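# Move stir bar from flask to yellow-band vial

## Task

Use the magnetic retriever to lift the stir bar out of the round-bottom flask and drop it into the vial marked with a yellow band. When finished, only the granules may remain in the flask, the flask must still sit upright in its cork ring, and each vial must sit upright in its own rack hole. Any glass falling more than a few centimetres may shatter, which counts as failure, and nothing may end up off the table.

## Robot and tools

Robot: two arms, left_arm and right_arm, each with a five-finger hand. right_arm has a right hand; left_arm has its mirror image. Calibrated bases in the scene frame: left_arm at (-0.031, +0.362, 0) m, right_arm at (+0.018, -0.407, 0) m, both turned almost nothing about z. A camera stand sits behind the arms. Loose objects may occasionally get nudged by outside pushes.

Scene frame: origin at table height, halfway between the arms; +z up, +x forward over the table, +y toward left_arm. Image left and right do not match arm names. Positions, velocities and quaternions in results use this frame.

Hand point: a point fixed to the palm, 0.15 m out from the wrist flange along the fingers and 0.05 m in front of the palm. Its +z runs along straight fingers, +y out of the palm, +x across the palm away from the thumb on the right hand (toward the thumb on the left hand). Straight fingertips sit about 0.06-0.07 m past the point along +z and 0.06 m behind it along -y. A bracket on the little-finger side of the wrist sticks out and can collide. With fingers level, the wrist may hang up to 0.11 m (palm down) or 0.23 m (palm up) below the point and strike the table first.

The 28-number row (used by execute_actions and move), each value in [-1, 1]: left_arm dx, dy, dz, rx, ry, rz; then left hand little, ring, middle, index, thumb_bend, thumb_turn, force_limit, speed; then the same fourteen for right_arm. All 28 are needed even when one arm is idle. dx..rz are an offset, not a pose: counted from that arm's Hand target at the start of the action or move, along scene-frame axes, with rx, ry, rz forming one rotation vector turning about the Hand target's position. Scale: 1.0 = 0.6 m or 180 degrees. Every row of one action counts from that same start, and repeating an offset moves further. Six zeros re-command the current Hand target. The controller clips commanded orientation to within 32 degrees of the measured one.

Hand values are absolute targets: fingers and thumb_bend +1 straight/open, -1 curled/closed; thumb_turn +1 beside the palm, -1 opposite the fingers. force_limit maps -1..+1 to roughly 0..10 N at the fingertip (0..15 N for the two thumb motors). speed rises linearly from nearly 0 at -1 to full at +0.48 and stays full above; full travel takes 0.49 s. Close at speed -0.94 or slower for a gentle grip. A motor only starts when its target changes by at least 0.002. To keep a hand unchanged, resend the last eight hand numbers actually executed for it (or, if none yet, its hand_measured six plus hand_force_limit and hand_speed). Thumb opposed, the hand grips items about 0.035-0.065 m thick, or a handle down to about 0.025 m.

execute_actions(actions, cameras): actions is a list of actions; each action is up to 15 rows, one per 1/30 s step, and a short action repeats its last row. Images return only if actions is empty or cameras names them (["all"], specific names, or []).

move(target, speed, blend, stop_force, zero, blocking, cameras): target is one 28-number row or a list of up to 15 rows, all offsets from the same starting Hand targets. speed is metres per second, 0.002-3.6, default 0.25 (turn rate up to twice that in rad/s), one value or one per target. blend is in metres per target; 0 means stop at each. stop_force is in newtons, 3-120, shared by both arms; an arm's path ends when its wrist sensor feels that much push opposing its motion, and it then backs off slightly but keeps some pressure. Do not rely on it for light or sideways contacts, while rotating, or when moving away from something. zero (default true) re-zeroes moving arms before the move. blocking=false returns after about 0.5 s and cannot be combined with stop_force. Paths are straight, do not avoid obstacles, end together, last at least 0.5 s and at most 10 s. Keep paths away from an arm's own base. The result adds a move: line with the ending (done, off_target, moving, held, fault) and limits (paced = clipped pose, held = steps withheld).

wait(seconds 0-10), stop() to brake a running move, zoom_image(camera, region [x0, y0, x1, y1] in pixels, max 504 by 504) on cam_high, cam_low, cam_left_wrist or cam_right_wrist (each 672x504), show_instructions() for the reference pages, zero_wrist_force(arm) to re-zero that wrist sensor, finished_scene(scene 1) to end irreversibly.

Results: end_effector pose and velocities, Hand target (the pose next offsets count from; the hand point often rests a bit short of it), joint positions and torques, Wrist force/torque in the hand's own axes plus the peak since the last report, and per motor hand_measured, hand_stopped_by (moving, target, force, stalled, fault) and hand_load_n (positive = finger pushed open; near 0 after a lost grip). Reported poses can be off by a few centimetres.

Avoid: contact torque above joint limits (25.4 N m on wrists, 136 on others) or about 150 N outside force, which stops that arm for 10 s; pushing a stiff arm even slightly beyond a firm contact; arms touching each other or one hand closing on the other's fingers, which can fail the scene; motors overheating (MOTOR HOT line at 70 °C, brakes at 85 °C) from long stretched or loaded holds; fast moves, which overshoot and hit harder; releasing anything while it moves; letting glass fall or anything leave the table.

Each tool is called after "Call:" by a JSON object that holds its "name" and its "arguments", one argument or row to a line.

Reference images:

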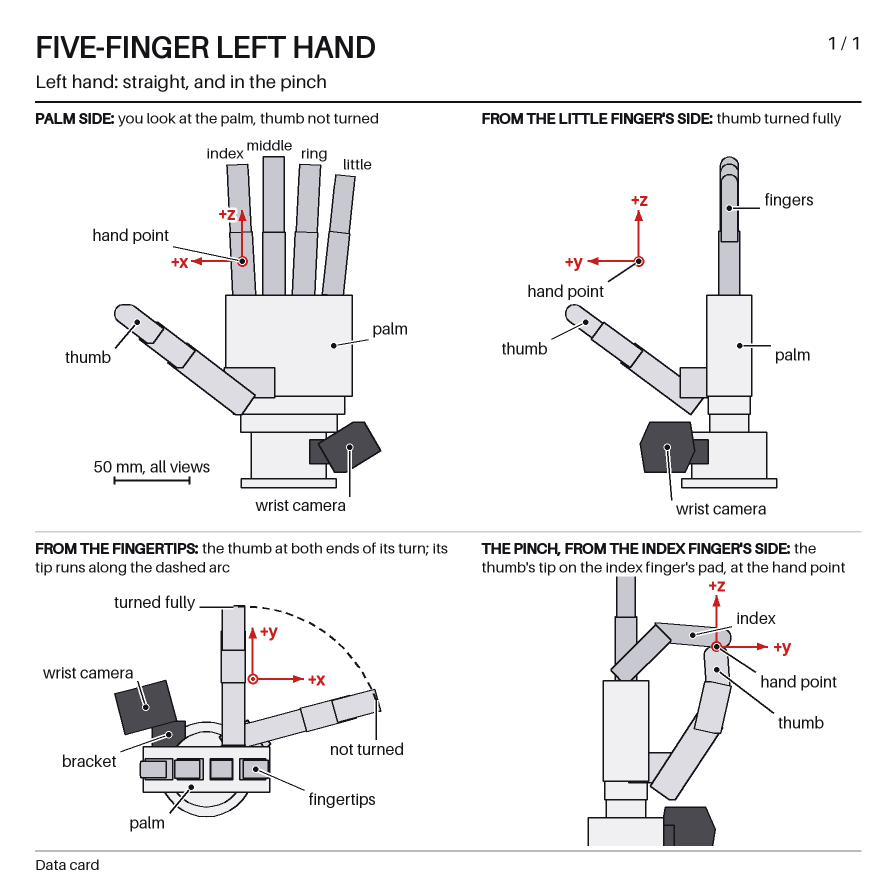

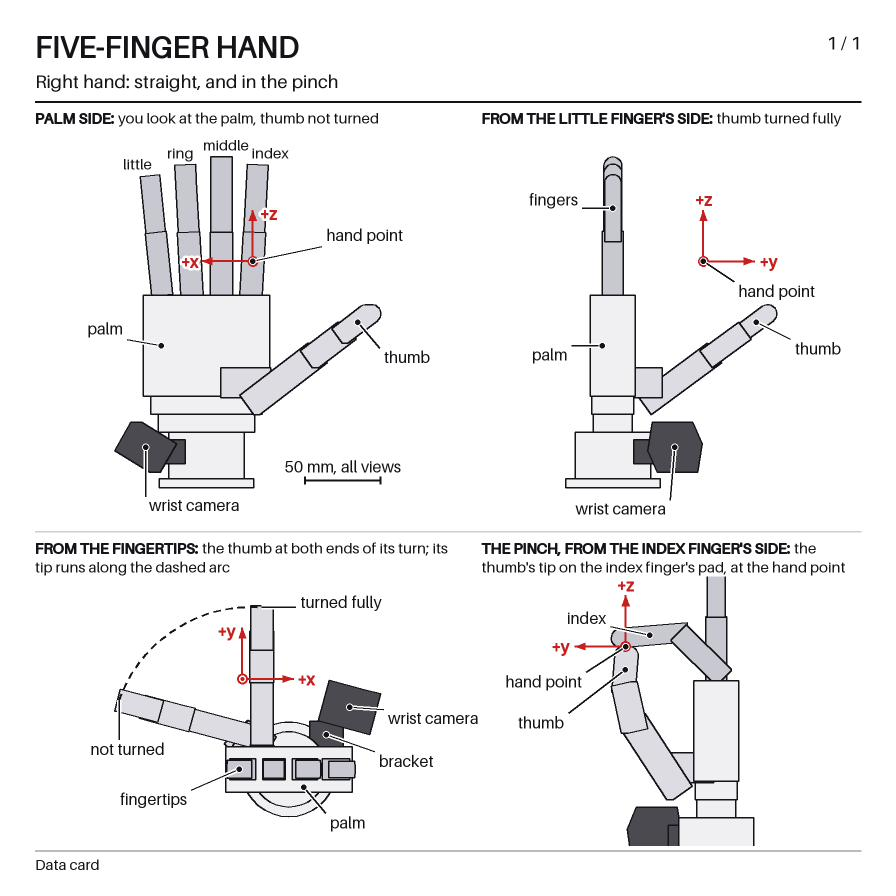

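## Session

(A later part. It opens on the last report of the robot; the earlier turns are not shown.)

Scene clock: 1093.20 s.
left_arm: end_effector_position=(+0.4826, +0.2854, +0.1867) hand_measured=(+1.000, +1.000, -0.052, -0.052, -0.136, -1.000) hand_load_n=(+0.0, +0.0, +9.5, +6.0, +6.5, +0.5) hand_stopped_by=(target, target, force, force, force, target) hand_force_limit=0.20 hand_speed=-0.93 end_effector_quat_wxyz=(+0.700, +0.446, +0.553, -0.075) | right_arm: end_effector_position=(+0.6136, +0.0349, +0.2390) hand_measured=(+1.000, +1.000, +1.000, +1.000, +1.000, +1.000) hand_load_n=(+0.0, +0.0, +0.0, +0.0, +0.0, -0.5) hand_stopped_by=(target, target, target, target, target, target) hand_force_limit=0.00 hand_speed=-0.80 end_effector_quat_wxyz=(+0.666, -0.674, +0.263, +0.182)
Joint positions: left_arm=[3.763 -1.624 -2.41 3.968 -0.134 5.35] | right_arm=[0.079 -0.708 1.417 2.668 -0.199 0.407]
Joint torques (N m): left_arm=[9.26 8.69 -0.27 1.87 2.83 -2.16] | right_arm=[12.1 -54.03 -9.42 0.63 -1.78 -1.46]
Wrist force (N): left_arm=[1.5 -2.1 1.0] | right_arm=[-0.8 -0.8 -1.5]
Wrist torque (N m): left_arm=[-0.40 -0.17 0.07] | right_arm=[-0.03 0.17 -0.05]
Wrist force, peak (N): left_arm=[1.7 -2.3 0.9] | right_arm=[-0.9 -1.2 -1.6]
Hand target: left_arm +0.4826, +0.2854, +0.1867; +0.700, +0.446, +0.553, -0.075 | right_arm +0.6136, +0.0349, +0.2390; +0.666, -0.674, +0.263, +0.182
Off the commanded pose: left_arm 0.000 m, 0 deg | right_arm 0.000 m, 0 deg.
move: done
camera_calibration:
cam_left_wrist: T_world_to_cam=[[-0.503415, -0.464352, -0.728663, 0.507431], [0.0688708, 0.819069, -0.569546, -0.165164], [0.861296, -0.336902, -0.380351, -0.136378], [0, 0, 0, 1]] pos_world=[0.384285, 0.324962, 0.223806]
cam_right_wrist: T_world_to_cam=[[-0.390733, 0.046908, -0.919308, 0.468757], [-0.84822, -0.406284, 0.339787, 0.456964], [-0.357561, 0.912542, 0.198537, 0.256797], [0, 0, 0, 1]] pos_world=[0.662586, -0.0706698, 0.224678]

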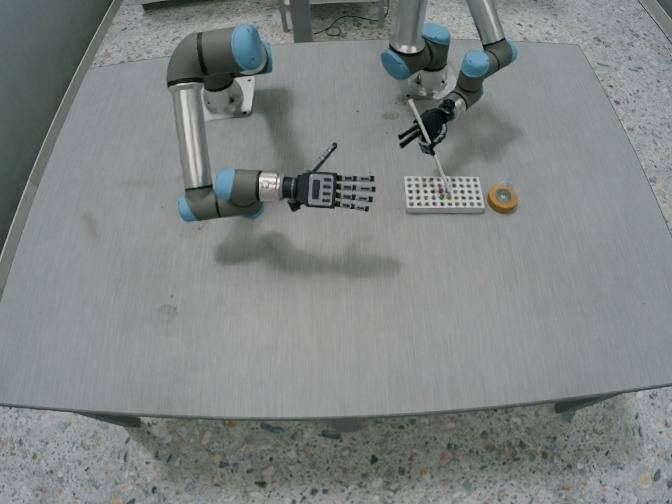

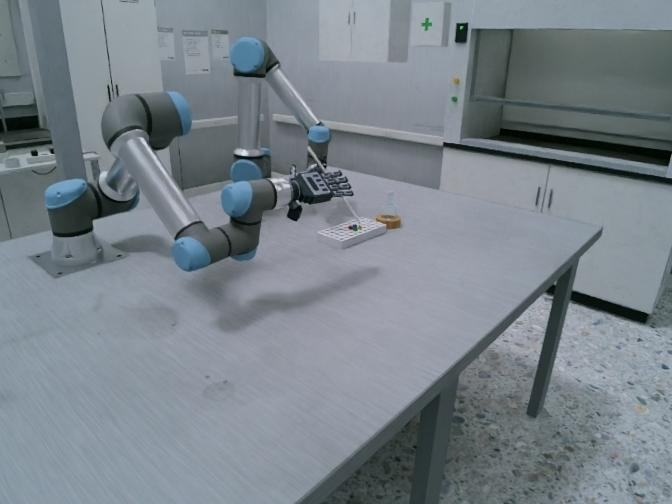

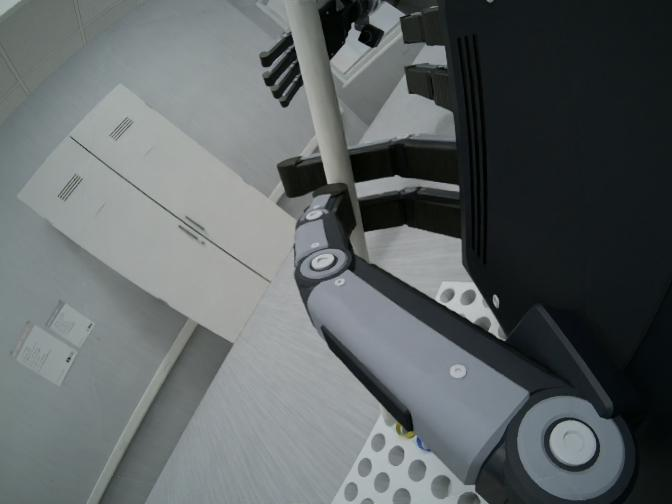

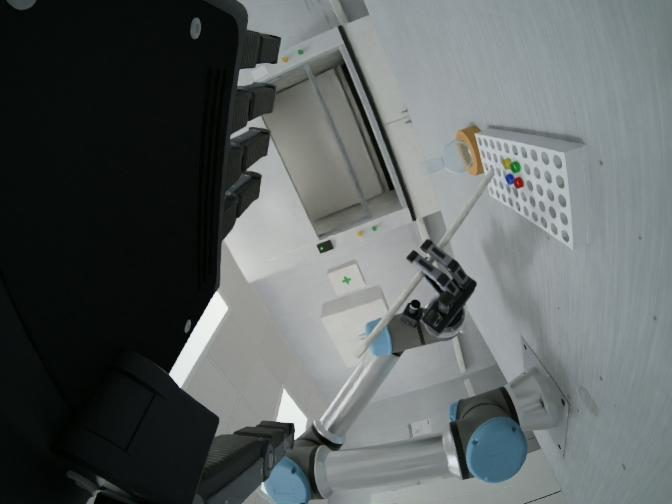

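Call:
{"name": "zoom_image", "arguments": {
  "camera": "cam_left_wrist",
  "region": [380, 412, 406, 440]
}}

Call:
{"name": "zoom_image", "arguments": {
  "camera": "cam_right_wrist",
  "region": [490, 162, 502, 174]
}}

Scaled by 18.000 from the camera's 672x504 image, which has a finer 960x720 frame.

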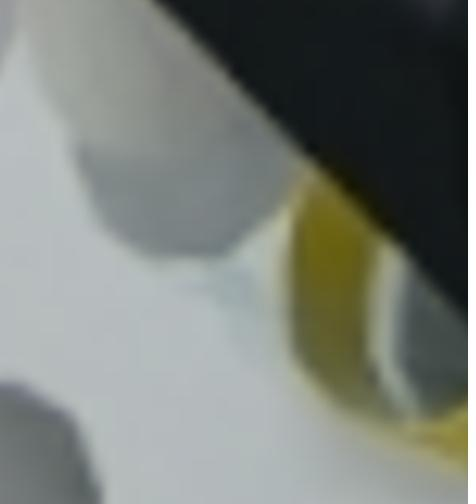

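Scaled by 42.000 from the camera's 672x504 image, which has a finer 960x720 frame.

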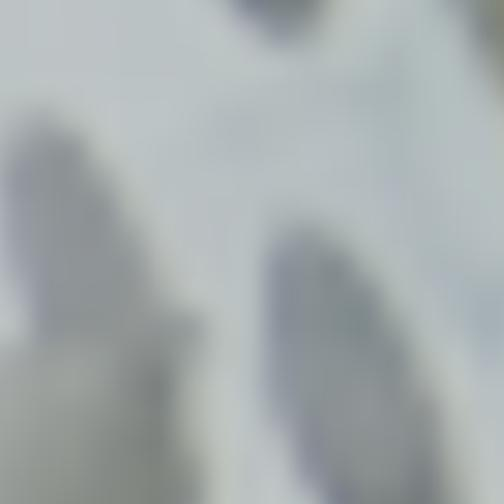

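Call:
{"name": "move", "arguments": {
  "target": [-0.0006,-0.0006,-0.0038,0,0,0,1,1,-0.45,-0.45,-0.2,-1,0.2,-0.93,0,0,0,0,0,0,1,1,1,1,1,1,0,-0.8],
  "speed": 0.01,
  "stop_force": 3,
  "cameras": ["cam_left_wrist", "cam_right_wrist", "cam_high"]
}}

Call:
{"name": "zoom_image", "arguments": {
  "camera": "cam_left_wrist",
  "region": [380, 412, 406, 440]
}}

Call:
{"name": "zoom_image", "arguments": {
  "camera": "cam_right_wrist",
  "region": [487, 160, 503, 176]
}}

Call:
{"name": "zoom_image", "arguments": {
  "camera": "cam_high",
  "region": [441, 184, 459, 202]
}}

Scene clock: 1103.00 s.
left_arm: end_effector_position=(+0.4823, +0.2850, +0.1845) hand_measured=(+1.000, +1.000, -0.052, -0.052, -0.136, -1.000) hand_load_n=(+0.0, +0.0, +9.5, +5.5, +6.5, +0.5) hand_stopped_by=(target, target, force, force, force, target) hand_force_limit=0.20 hand_speed=-0.93 end_effector_quat_wxyz=(+0.700, +0.446, +0.553, -0.075) | right_arm: end_effector_position=(+0.6136, +0.0349, +0.2390) hand_measured=(+1.000, +1.000, +1.000, +1.000, +1.000, +1.000) hand_load_n=(+0.0, +0.0, +0.0, +0.0, +0.0, +0.0) hand_stopped_by=(target, target, target, target, target, target) hand_force_limit=0.00 hand_speed=-0.80 end_effector_quat_wxyz=(+0.666, -0.674, +0.263, +0.182)
Joint positions: left_arm=[3.763 -1.629 -2.413 3.976 -0.134 5.35] | right_arm=[0.079 -0.708 1.417 2.668 -0.199 0.407]
Joint torques (N m): left_arm=[-10.19 8.28 -1.13 1.83 -2.55 -2.17] | right_arm=[12.15 -53.92 -10.12 0.64 -1.72 -1.34]
Wrist force (N): left_arm=[1.2 -2.1 1.1] | right_arm=[-1.0 -0.9 -1.4]
Wrist torque (N m): left_arm=[-0.43 -0.15 0.08] | right_arm=[-0.04 0.20 -0.06]
Wrist force, peak (N): left_arm=[1.6 -2.3 1.2] | right_arm=[-0.8 -1.1 -1.7]
Hand target: left_arm +0.4823, +0.2850, +0.1845; +0.700, +0.446, +0.553, -0.075 | right_arm +0.6136, +0.0349, +0.2390; +0.666, -0.674, +0.263, +0.182
Off the commanded pose: left_arm 0.000 m, 0 deg | right_arm 0.000 m, 0 deg.
move: done
camera_calibration:
cam_left_wrist: T_world_to_cam=[[-0.503415, -0.464352, -0.728663, 0.505414], [0.0688708, 0.819069, -0.569546, -0.166201], [0.861296, -0.336902, -0.380351, -0.137009], [0, 0, 0, 1]] pos_world=[0.383885, 0.324662, 0.221506]
cam_right_wrist: T_world_to_cam=[[-0.390733, 0.046908, -0.919308, 0.468757], [-0.84822, -0.406284, 0.339787, 0.456964], [-0.357561, 0.912542, 0.198537, 0.256797], [0, 0, 0, 1]] pos_world=[0.662586, -0.0706698, 0.224678]
Images, in order (width x height): cam_high 672x504, cam_left_wrist 672x504, cam_right_wrist 672x504.

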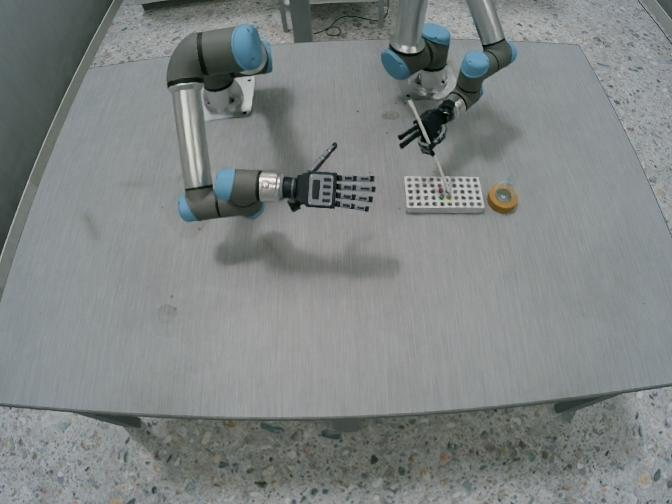

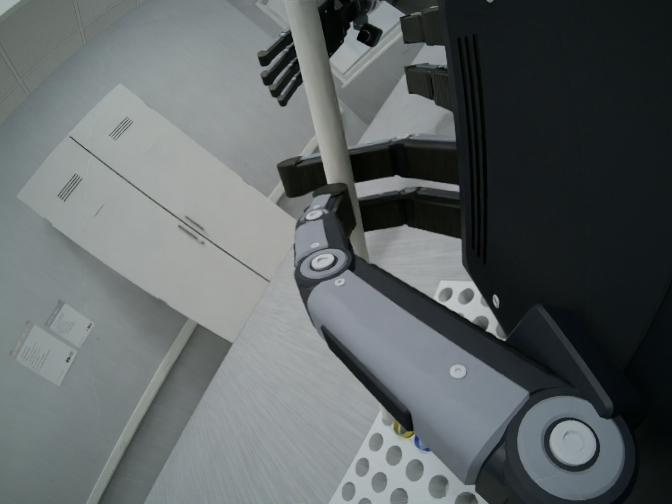

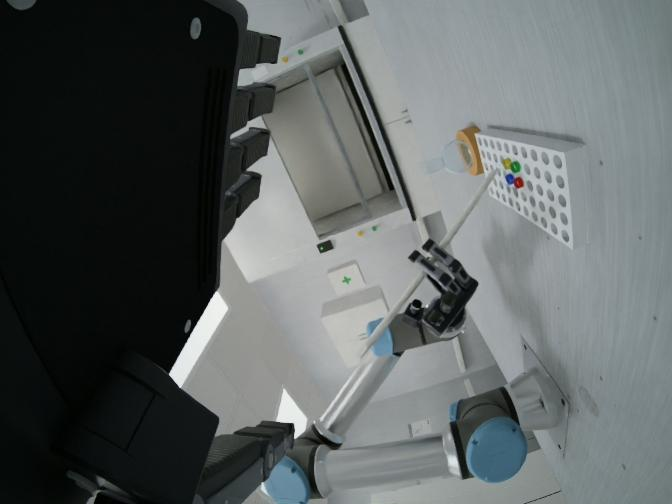

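Scaled by 18.000 from the camera's 672x504 image, which has a finer 960x720 frame.

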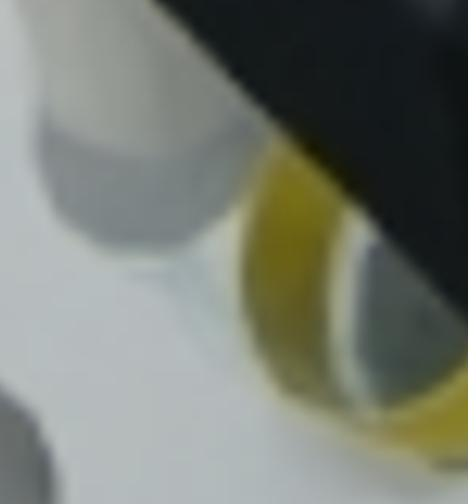

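Scaled by 31.500 from the camera's 672x504 image, which has a finer 960x720 frame.

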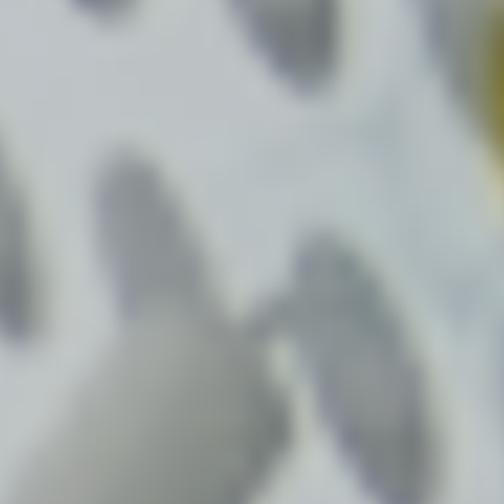

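Scaled by 28.000.

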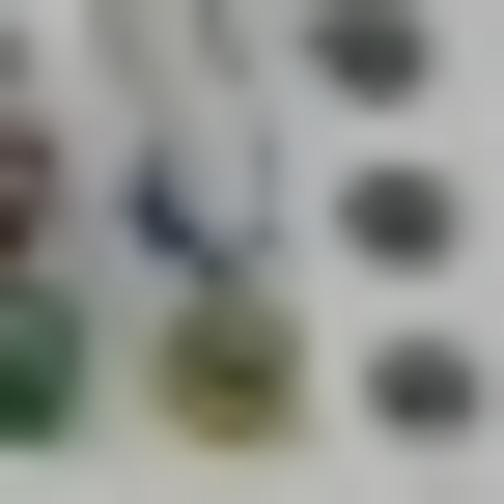

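Call:
{"name": "zoom_image", "arguments": {
  "camera": "cam_left_wrist",
  "region": [380, 416, 398, 436]
}}

Call:
{"name": "zoom_image", "arguments": {
  "camera": "cam_left_wrist",
  "region": [396, 420, 440, 460]
}}

Call:
{"name": "zoom_image", "arguments": {
  "camera": "cam_high",
  "region": [444, 188, 456, 200]
}}

Scaled by 25.200 from the camera's 672x504 image, which has a finer 960x720 frame.

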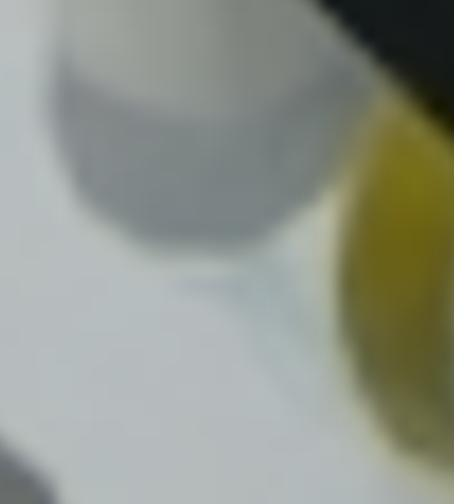

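Scaled by 11.455 from the camera's 672x504 image, which has a finer 960x720 frame.

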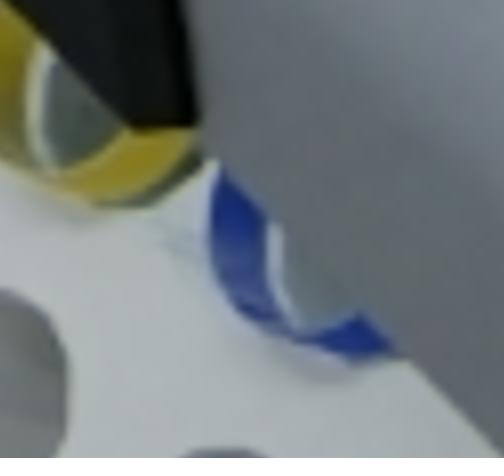

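Scaled by 42.000.

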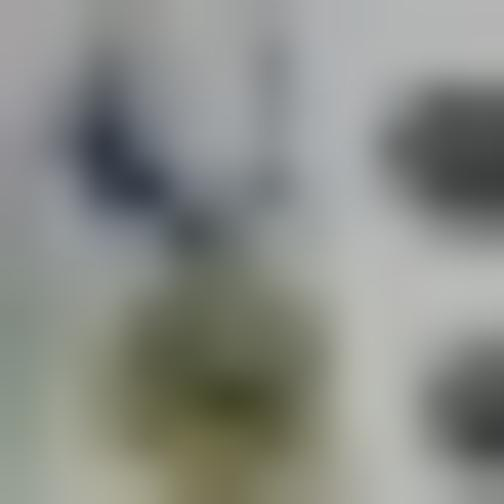

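Call:
{"name": "move", "arguments": {
  "target": [-0.00117,0.00117,-0.0025,0,0,0,1,1,-0.45,-0.45,-0.2,-1,0.2,-0.93,0,0,0,0,0,0,1,1,1,1,1,1,0,-0.8],
  "speed": 0.01,
  "stop_force": 3,
  "cameras": ["cam_left_wrist", "cam_right_wrist", "cam_high"]
}}

Call:
{"name": "zoom_image", "arguments": {
  "camera": "cam_left_wrist",
  "region": [380, 412, 406, 440]
}}

Call:
{"name": "zoom_image", "arguments": {
  "camera": "cam_right_wrist",
  "region": [487, 160, 503, 176]
}}

Call:
{"name": "zoom_image", "arguments": {
  "camera": "cam_high",
  "region": [441, 184, 459, 202]
}}

Scene clock: 1118.17 s.
left_arm: end_effector_position=(+0.4816, +0.2857, +0.1830) hand_measured=(+1.000, +1.000, -0.052, -0.052, -0.136, -1.000) hand_load_n=(+0.0, +0.0, +9.5, +5.5, +6.5, +0.5) hand_stopped_by=(target, target, force, force, force, target) hand_force_limit=0.20 hand_speed=-0.93 end_effector_quat_wxyz=(+0.700, +0.446, +0.553, -0.075) | right_arm: end_effector_position=(+0.6136, +0.0349, +0.2390) hand_measured=(+1.000, +1.000, +1.000, +1.000, +1.000, +1.000) hand_load_n=(+0.0, +0.0, +0.0, +0.0, +0.0, +0.0) hand_stopped_by=(target, target, target, target, target, target) hand_force_limit=0.00 hand_speed=-0.80 end_effector_quat_wxyz=(+0.666, -0.674, +0.263, +0.182)
Joint positions: left_arm=[3.766 -1.632 -2.416 3.98 -0.131 5.352] | right_arm=[0.079 -0.708 1.417 2.668 -0.199 0.407]
Joint torques (N m): left_arm=[9.67 7.36 -0.64 1.68 2.86 1.56] | right_arm=[12.08 -54.09 -9.47 0.68 -1.73 -1.42]
Wrist force (N): left_arm=[1.3 -2.0 0.9] | right_arm=[-0.8 -0.9 -1.5]
Wrist torque (N m): left_arm=[-0.40 -0.17 0.03] | right_arm=[-0.04 0.15 -0.05]
Wrist force, peak (N): left_arm=[1.7 -2.4 1.0] | right_arm=[-1.4 -1.1 -1.4]
Hand target: left_arm +0.4816, +0.2857, +0.1830; +0.700, +0.446, +0.553, -0.075 | right_arm +0.6136, +0.0349, +0.2390; +0.666, -0.674, +0.263, +0.182
Off the commanded pose: left_arm 0.000 m, 0 deg | right_arm 0.000 m, 0 deg.
move: done
camera_calibration:
cam_left_wrist: T_world_to_cam=[[-0.503304, -0.464334, -0.728752, 0.504265], [0.068951, 0.819086, -0.569512, -0.167624], [0.861354, -0.336886, -0.380233, -0.136794], [0, 0, 0, 1]] pos_world=[0.383185, 0.325362, 0.220006]
cam_right_wrist: T_world_to_cam=[[-0.390733, 0.046908, -0.919308, 0.468757], [-0.84822, -0.406284, 0.339787, 0.456964], [-0.357561, 0.912542, 0.198537, 0.256797], [0, 0, 0, 1]] pos_world=[0.662586, -0.0706698, 0.224678]
Images, in order (width x height): cam_high 672x504, cam_left_wrist 672x504, cam_right_wrist 672x504.

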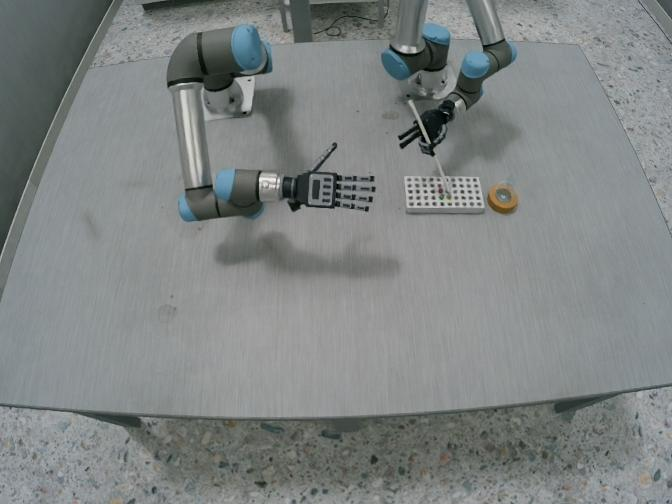

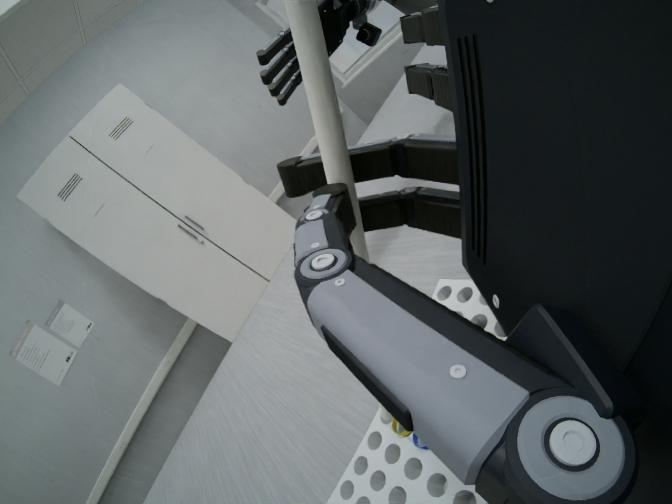

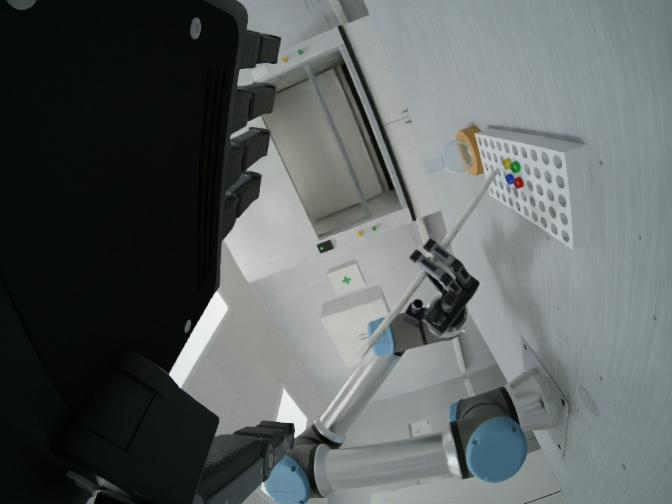

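Scaled by 18.000 from the camera's 672x504 image, which has a finer 960x720 frame.

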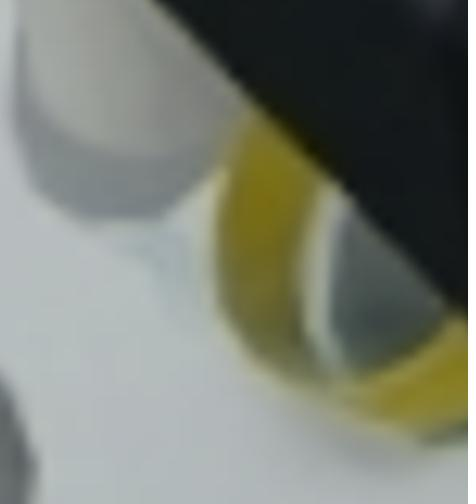

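Scaled by 31.500 from the camera's 672x504 image, which has a finer 960x720 frame.

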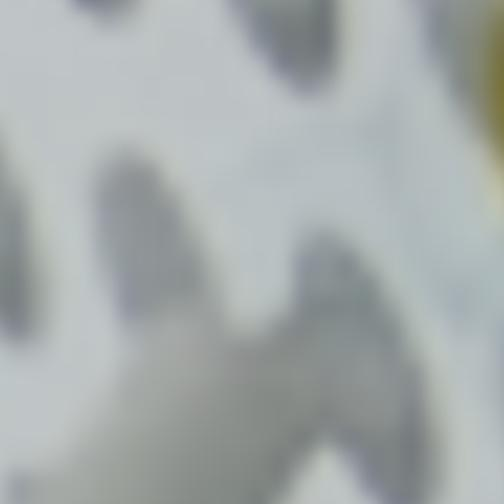

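Scaled by 28.000.

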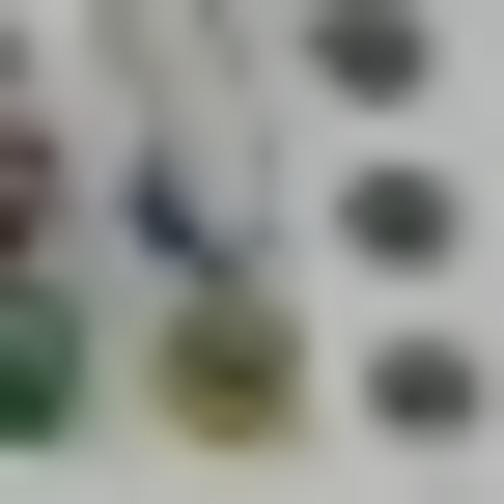

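Call:
{"name": "move", "arguments": {
  "target": [0,0,-0.005,0,0,0,1,1,-0.45,-0.45,-0.2,-1,0.2,-0.93,0,0,0,0,0,0,1,1,1,1,1,1,0,-0.8],
  "speed": 0.006,
  "stop_force": 3,
  "cameras": ["cam_left_wrist", "cam_right_wrist"]
}}

Call:
{"name": "zoom_image", "arguments": {
  "camera": "cam_left_wrist",
  "region": [376, 408, 402, 436]
}}

Call:
{"name": "zoom_image", "arguments": {
  "camera": "cam_right_wrist",
  "region": [487, 160, 503, 176]
}}

Scene clock: 1121.30 s.
left_arm: end_effector_position=(+0.4816, +0.2857, +0.1800) hand_measured=(+1.000, +1.000, -0.052, -0.052, -0.136, -1.000) hand_load_n=(+0.0, +0.0, +9.5, +5.5, +6.5, +0.5) hand_stopped_by=(target, target, force, force, force, target) hand_force_limit=0.20 hand_speed=-0.93 end_effector_quat_wxyz=(+0.700, +0.446, +0.553, -0.075) | right_arm: end_effector_position=(+0.6136, +0.0349, +0.2390) hand_measured=(+1.000, +1.000, +1.000, +1.000, +1.000, +1.000) hand_load_n=(+0.0, +0.0, +0.0, +0.0, +0.0, +0.0) hand_stopped_by=(target, target, target, target, target, target) hand_force_limit=0.00 hand_speed=-0.80 end_effector_quat_wxyz=(+0.666, -0.674, +0.263, +0.182)
Joint positions: left_arm=[3.766 -1.641 -2.419 3.992 -0.131 5.352] | right_arm=[0.079 -0.708 1.417 2.668 -0.199 0.407]
Joint torques (N m): left_arm=[7.28 7.19 -1.48 1.79 2.18 -2.05] | right_arm=[12.27 -53.88 -9 0.56 -1.56 -1.27]
Wrist force (N): left_arm=[1.2 -2.1 1.1] | right_arm=[-0.6 -1.2 -1.6]
Wrist torque (N m): left_arm=[-0.41 -0.15 0.07] | right_arm=[-0.08 0.13 -0.05]
Wrist force, peak (N): left_arm=[1.7 -2.3 1.1] | right_arm=[-0.9 -1.4 -1.5]
Hand target: left_arm +0.4816, +0.2857, +0.1800; +0.700, +0.446, +0.553, -0.075 | right_arm +0.6136, +0.0349, +0.2390; +0.666, -0.674, +0.263, +0.182
Off the commanded pose: left_arm 0.000 m, 0 deg | right_arm 0.000 m, 0 deg.
move: done
camera_calibration:
cam_left_wrist: T_world_to_cam=[[-0.503415, -0.464352, -0.728663, 0.502108], [0.0688708, 0.819069, -0.569546, -0.169289], [0.861296, -0.336902, -0.380351, -0.137882], [0, 0, 0, 1]] pos_world=[0.383185, 0.325362, 0.217006]
cam_right_wrist: T_world_to_cam=[[-0.390733, 0.046908, -0.919308, 0.468757], [-0.84822, -0.406284, 0.339787, 0.456964], [-0.357561, 0.912542, 0.198537, 0.256797], [0, 0, 0, 1]] pos_world=[0.662586, -0.0706698, 0.224678]
Images, in order (width x height): cam_left_wrist 672x504, cam_right_wrist 672x504.

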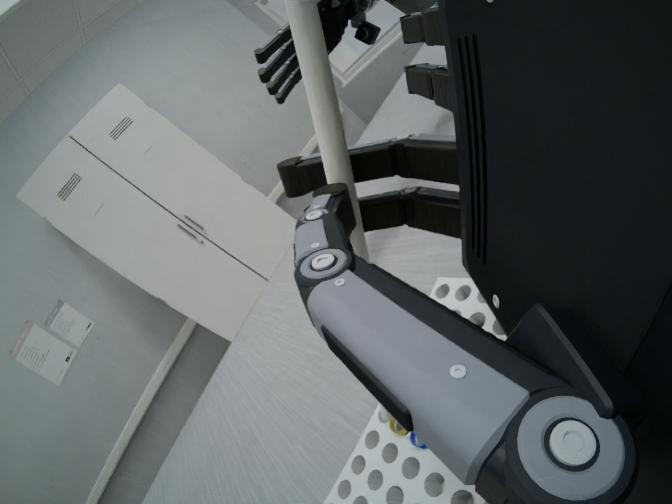

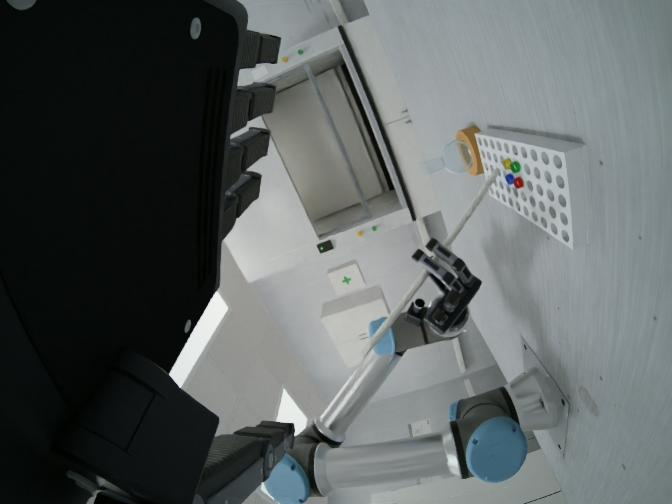

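Scaled by 18.000 from the camera's 672x504 image, which has a finer 960x720 frame.

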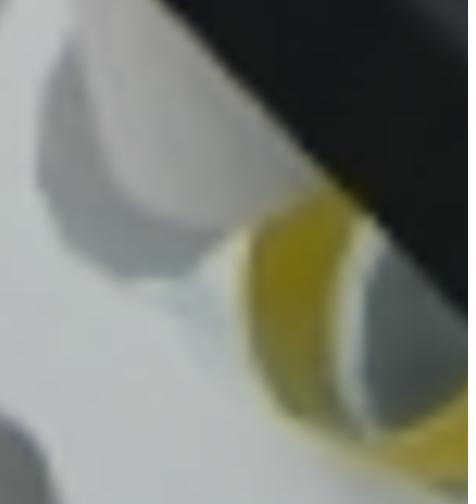

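Scaled by 31.500 from the camera's 672x504 image, which has a finer 960x720 frame.

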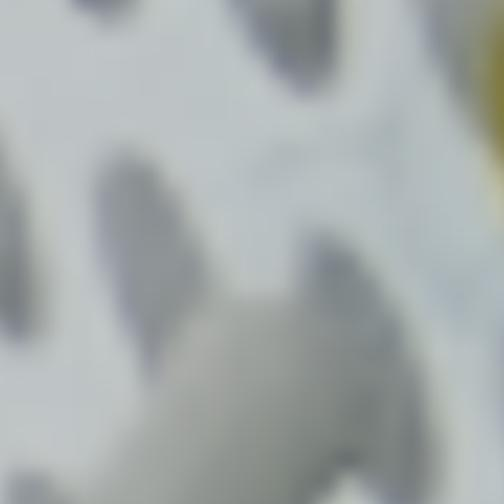

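Call:
{"name": "move", "arguments": {
  "target": [0.0024,-0.0009,-0.003,0,0,0,1,1,-0.45,-0.45,-0.2,-1,0.2,-0.93,0,0,0,0,0,0,1,1,1,1,1,1,0,-0.8],
  "speed": 0.006,
  "stop_force": 3,
  "cameras": ["all"]
}}

Call:
{"name": "zoom_image", "arguments": {
  "camera": "cam_left_wrist",
  "region": [376, 408, 412, 440]
}}

Call:
{"name": "zoom_image", "arguments": {
  "camera": "cam_right_wrist",
  "region": [490, 156, 510, 176]
}}

Call:
{"name": "zoom_image", "arguments": {
  "camera": "cam_low",
  "region": [350, 212, 370, 232]
}}

Call:
{"name": "zoom_image", "arguments": {
  "camera": "cam_high",
  "region": [441, 184, 459, 202]
}}

Scene clock: 1138.60 s.
left_arm: end_effector_position=(+0.4830, +0.2852, +0.1782) hand_measured=(+1.000, +1.000, -0.052, -0.052, -0.136, -1.000) hand_load_n=(+0.0, +0.0, +10.0, +4.5, +6.0, +0.0) hand_stopped_by=(target, target, force, force, force, target) hand_force_limit=0.20 hand_speed=-0.93 end_effector_quat_wxyz=(+0.700, +0.446, +0.553, -0.075) | right_arm: end_effector_position=(+0.6136, +0.0349, +0.2390) hand_measured=(+1.000, +1.000, +1.000, +1.000, +1.000, +1.000) hand_load_n=(+0.0, +0.0, +0.0, +0.0, +0.0, +0.0) hand_stopped_by=(target, target, target, target, target, target) hand_force_limit=0.00 hand_speed=-0.80 end_effector_quat_wxyz=(+0.666, -0.674, +0.263, +0.182)
Joint positions: left_arm=[3.761 -1.648 -2.418 4 -0.135 5.35] | right_arm=[0.079 -0.708 1.417 2.668 -0.199 0.407]
Joint torques (N m): left_arm=[-4.09 14.31 25.12 -1.05 -1.59 -0.8] | right_arm=[11.11 -53.93 -8.97 0.49 -1.66 -1.63]
Wrist force (N): left_arm=[-1.9 -2.6 1.0] | right_arm=[-0.7 -0.6 -1.3]
Wrist torque (N m): left_arm=[-0.43 -0.15 0.13] | right_arm=[-0.01 0.16 -0.05]
Wrist force, peak (N): left_arm=[-2.5 -2.5 1.0] | right_arm=[-1.2 -1.1 -1.7]
Hand target: left_arm +0.4830, +0.2852, +0.1782; +0.700, +0.446, +0.553, -0.075 | right_arm +0.6136, +0.0349, +0.2390; +0.666, -0.674, +0.263, +0.182
Off the commanded pose: left_arm 0.000 m, 0 deg | right_arm 0.000 m, 0 deg.
move: contact (left_arm)
camera_calibration:
cam_left_wrist: T_world_to_cam=[[-0.50341, -0.464293, -0.728705, 0.50121], [0.0689078, 0.819103, -0.569493, -0.169956], [0.861295, -0.336902, -0.380351, -0.139974], [0, 0, 0, 1]] pos_world=[0.384585, 0.324762, 0.215206]
cam_right_wrist: T_world_to_cam=[[-0.390733, 0.046908, -0.919308, 0.468757], [-0.84822, -0.406284, 0.339787, 0.456964], [-0.357561, 0.912542, 0.198537, 0.256797], [0, 0, 0, 1]] pos_world=[0.662586, -0.0706698, 0.224678]

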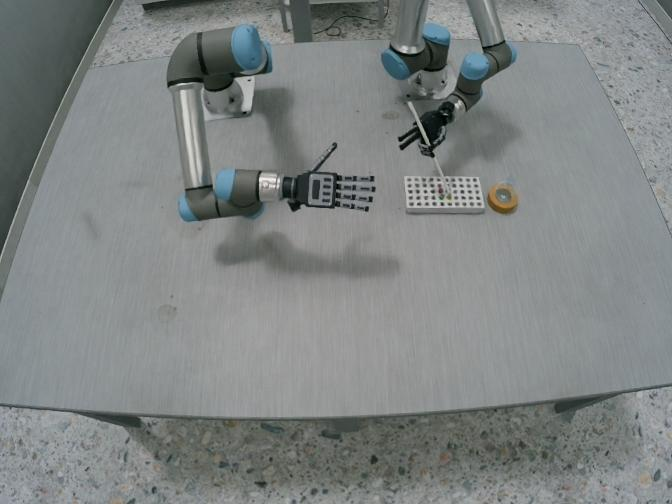

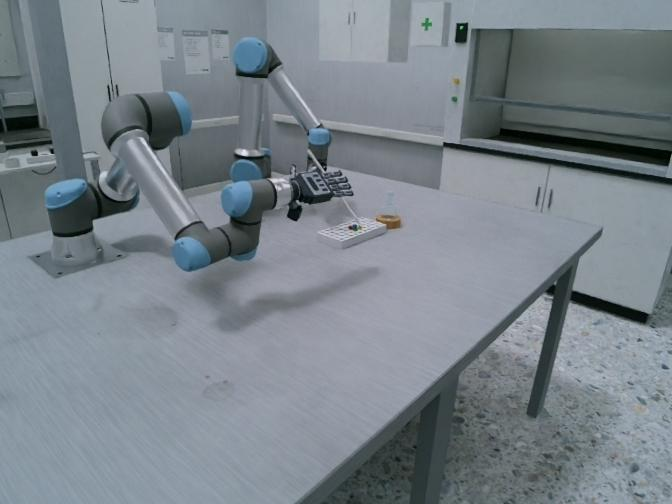

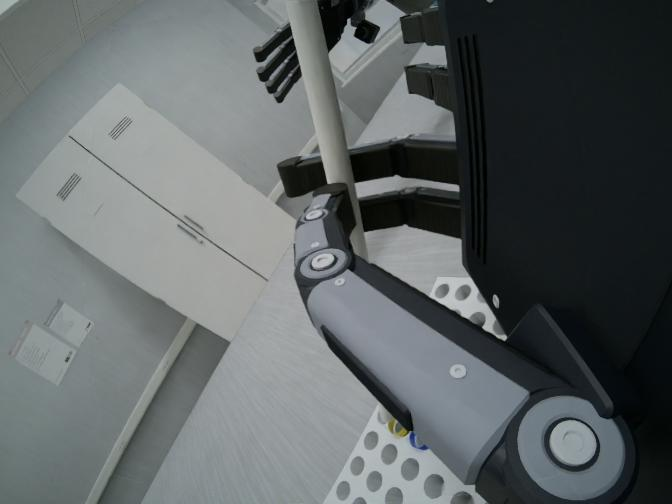

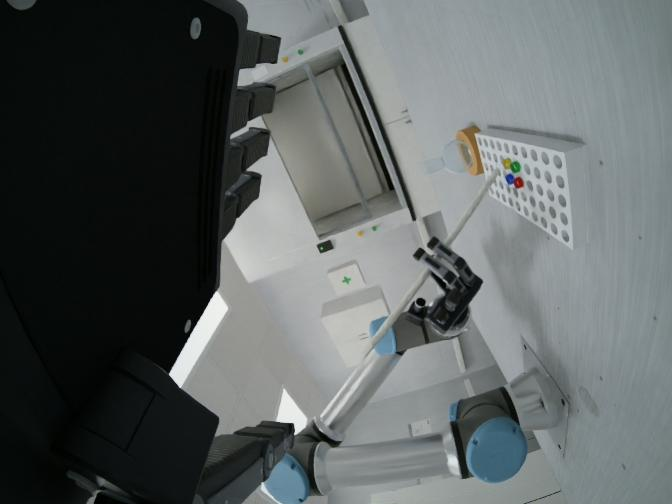

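Scaled by 14.000 from the camera's 672x504 image, which has a finer 960x720 frame.

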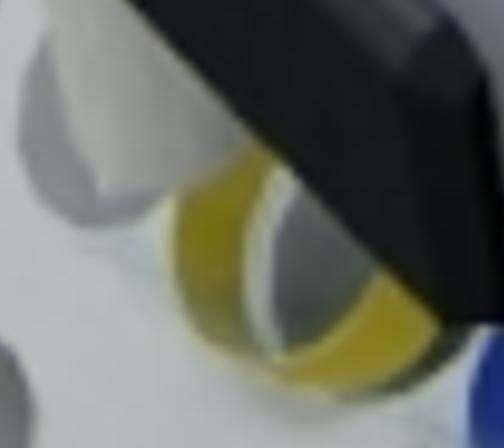

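Scaled by 25.200 from the camera's 672x504 image, which has a finer 960x720 frame.

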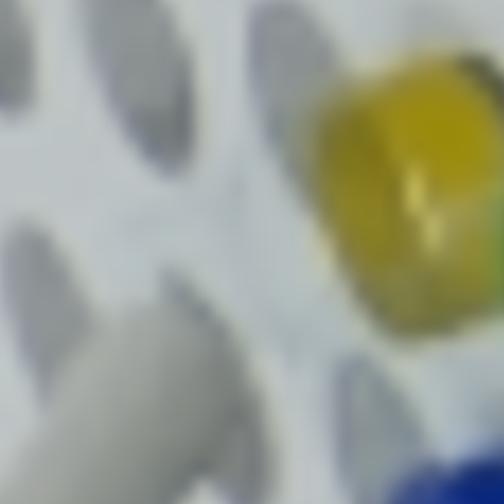

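Scaled by 25.200.

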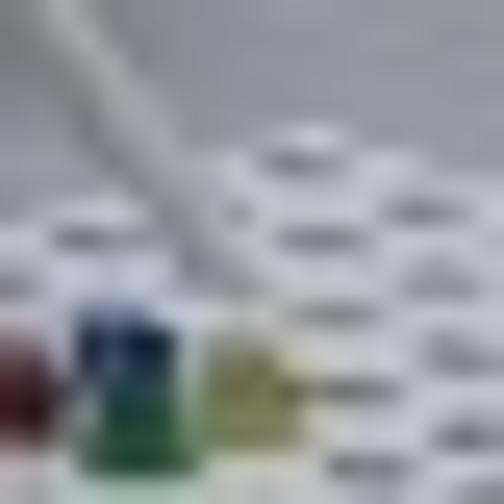

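Scaled by 28.000.

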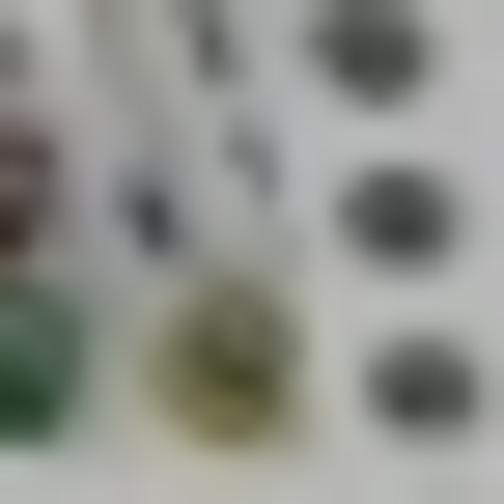

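Call:
{"name": "move", "arguments": {
  "target": [
    [0,0,0.08,0,0,0,1,1,-0.45,-0.45,-0.2,-1,0.2,-0.93,0,0,0,0,0,0,1,1,1,1,1,1,0,-0.8],
    [-0.205,0.275,0.253,0,0,0,1,1,-0.45,-0.45,-0.2,-1,0.2,-0.93,0,0,0,0,0,0,1,1,1,1,1,1,0,-0.8]
  ],
  "speed": 0.07,
  "blend": [0.02,0],
  "cameras": ["cam_right_wrist"]
}}

Call:
{"name": "zoom_image", "arguments": {
  "camera": "cam_right_wrist",
  "region": [480, 140, 530, 190]
}}

Scene clock: 1159.93 s.
left_arm: end_effector_position=(+0.3600, +0.4502, +0.3300) hand_measured=(+1.000, +1.000, -0.052, -0.052, -0.136, -1.000) hand_load_n=(+0.0, +0.0, +9.5, +5.5, +6.5, +0.5) hand_stopped_by=(target, target, force, force, force, target) hand_force_limit=0.20 hand_speed=-0.93 end_effector_quat_wxyz=(+0.700, +0.446, +0.553, -0.075) | right_arm: end_effector_position=(+0.6136, +0.0349, +0.2390) hand_measured=(+1.000, +1.000, +1.000, +1.000, +1.000, +1.000) hand_load_n=(+0.0, +0.0, +0.0, +0.0, +0.0, +0.0) hand_stopped_by=(target, target, target, target, target, target) hand_force_limit=0.00 hand_speed=-0.80 end_effector_quat_wxyz=(+0.666, -0.674, +0.263, +0.182)
Joint positions: left_arm=[4.536 -1.267 -2.247 3.529 0.64 5.273] | right_arm=[0.079 -0.708 1.417 2.668 -0.199 0.407]
Joint torques (N m): left_arm=[8.96 11.35 32.16 -2.78 2.68 2.29] | right_arm=[11.46 -53.4 -9.63 0.65 -1.5 -1.43]
Wrist force (N): left_arm=[1.5 -1.6 1.0] | right_arm=[-0.7 -0.8 -1.7]
Wrist torque (N m): left_arm=[-0.29 -0.16 0.03] | right_arm=[-0.01 0.16 -0.04]
Wrist force, peak (N): left_arm=[-3.2 -1.7 1.1] | right_arm=[-0.8 -1.3 -1.6]
Hand target: left_arm +0.3600, +0.4502, +0.3300; +0.700, +0.446, +0.553, -0.075 | right_arm +0.6136, +0.0349, +0.2390; +0.666, -0.674, +0.263, +0.182
Off the commanded pose: left_arm 0.000 m, 0 deg | right_arm 0.000 m, 0 deg.
move: done
camera_calibration:
cam_right_wrist: T_world_to_cam=[[-0.390733, 0.046908, -0.919308, 0.468757], [-0.84822, -0.406284, 0.339787, 0.456964], [-0.357561, 0.912542, 0.198537, 0.256797], [0, 0, 0, 1]] pos_world=[0.662586, -0.0706698, 0.224678]
Images, in order (width x height): cam_right_wrist 672x504.

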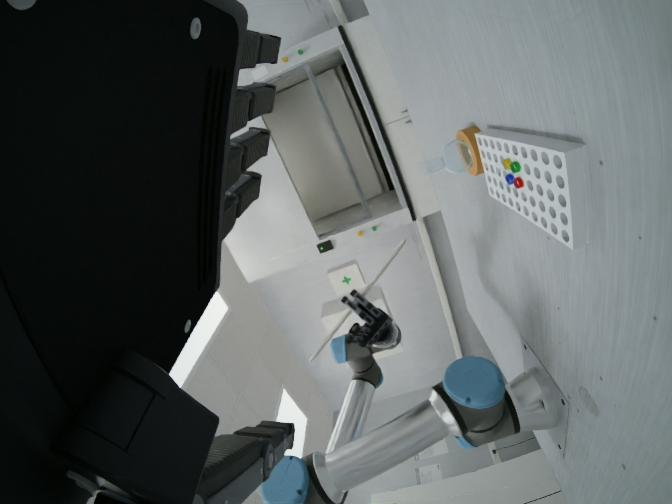

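Scaled by 10.080 from the camera's 672x504 image, which has a finer 960x720 frame.

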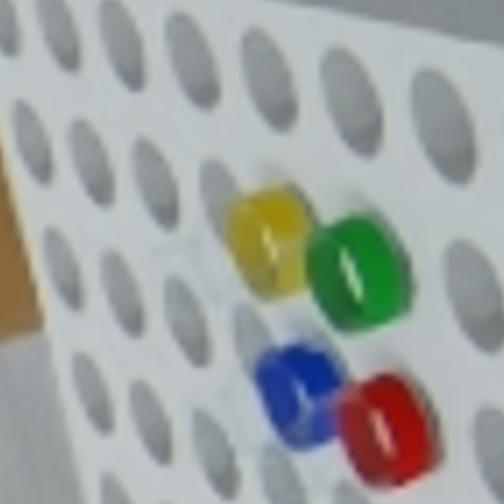

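Now move the right hand camera close to the vials for a good look.

Call:
{"name": "move", "arguments": {
  "target": [0,0,0,0,0,0,1,1,-0.45,-0.45,-0.2,-1,0.2,-0.93,-0.1333,0.35,-0.04,0,0,0,1,1,1,1,1,1,0,-0.8],
  "speed": 0.12,
  "cameras": ["cam_right_wrist", "cam_high"]
}}

Scene clock: 1163.23 s.
left_arm: end_effector_position=(+0.3600, +0.4502, +0.3300) hand_measured=(+1.000, +1.000, -0.052, -0.052, -0.136, -1.000) hand_load_n=(+0.0, +0.0, +9.5, +5.5, +6.0, +0.5) hand_stopped_by=(target, target, force, force, force, target) hand_force_limit=0.20 hand_speed=-0.93 end_effector_quat_wxyz=(+0.700, +0.446, +0.553, -0.075) | right_arm: end_effector_position=(+0.5336, +0.2447, +0.2150) hand_measured=(+1.000, +1.000, +1.000, +1.000, +1.000, +1.000) hand_load_n=(+0.0, +0.0, +0.0, +0.0, +0.0, +0.0) hand_stopped_by=(target, target, target, target, target, target) hand_force_limit=0.00 hand_speed=-0.80 end_effector_quat_wxyz=(+0.666, -0.674, +0.263, +0.182)
Joint positions: left_arm=[4.537 -1.267 -2.247 3.529 0.64 5.273] | right_arm=[0.422 -0.6 1.275 2.556 -0.538 0.561]
Joint torques (N m): left_arm=[9.56 11.93 30.43 -2.43 2.72 2.22] | right_arm=[14.45 -43.44 -24.06 0.55 -1.66 1.93]
Wrist force (N): left_arm=[1.4 -1.4 1.1] | right_arm=[-0.6 -0.6 -1.2]
Wrist torque (N m): left_arm=[-0.28 -0.15 0.03] | right_arm=[-0.01 0.12 -0.11]
Wrist force, peak (N): left_arm=[1.6 -1.7 0.9] | right_arm=[-0.6 -1.4 -2.0]
Hand target: left_arm +0.3600, +0.4502, +0.3300; +0.700, +0.446, +0.553, -0.075 | right_arm +0.5336, +0.2449, +0.2150; +0.666, -0.674, +0.263, +0.182
Off the commanded pose: left_arm 0.000 m, 0 deg | right_arm 0.000 m, 0 deg.
move: done
camera_calibration:
cam_right_wrist: T_world_to_cam=[[-0.390733, 0.046908, -0.919308, 0.405589], [-0.84822, -0.406284, 0.339787, 0.48254], [-0.357561, 0.912542, 0.198537, 0.0414148], [0, 0, 0, 1]] pos_world=[0.582586, 0.13923, 0.200678]
Images, in order (width x height): cam_high 672x504, cam_right_wrist 672x504.

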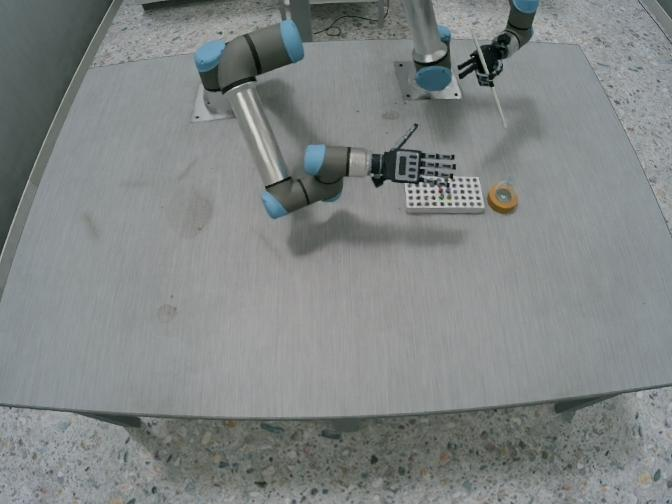

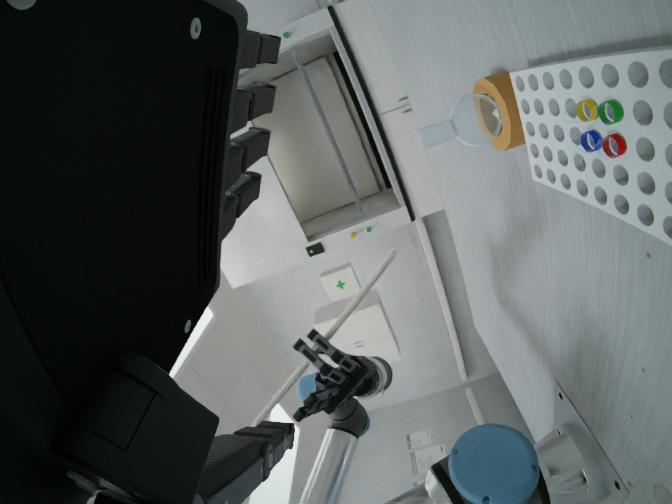

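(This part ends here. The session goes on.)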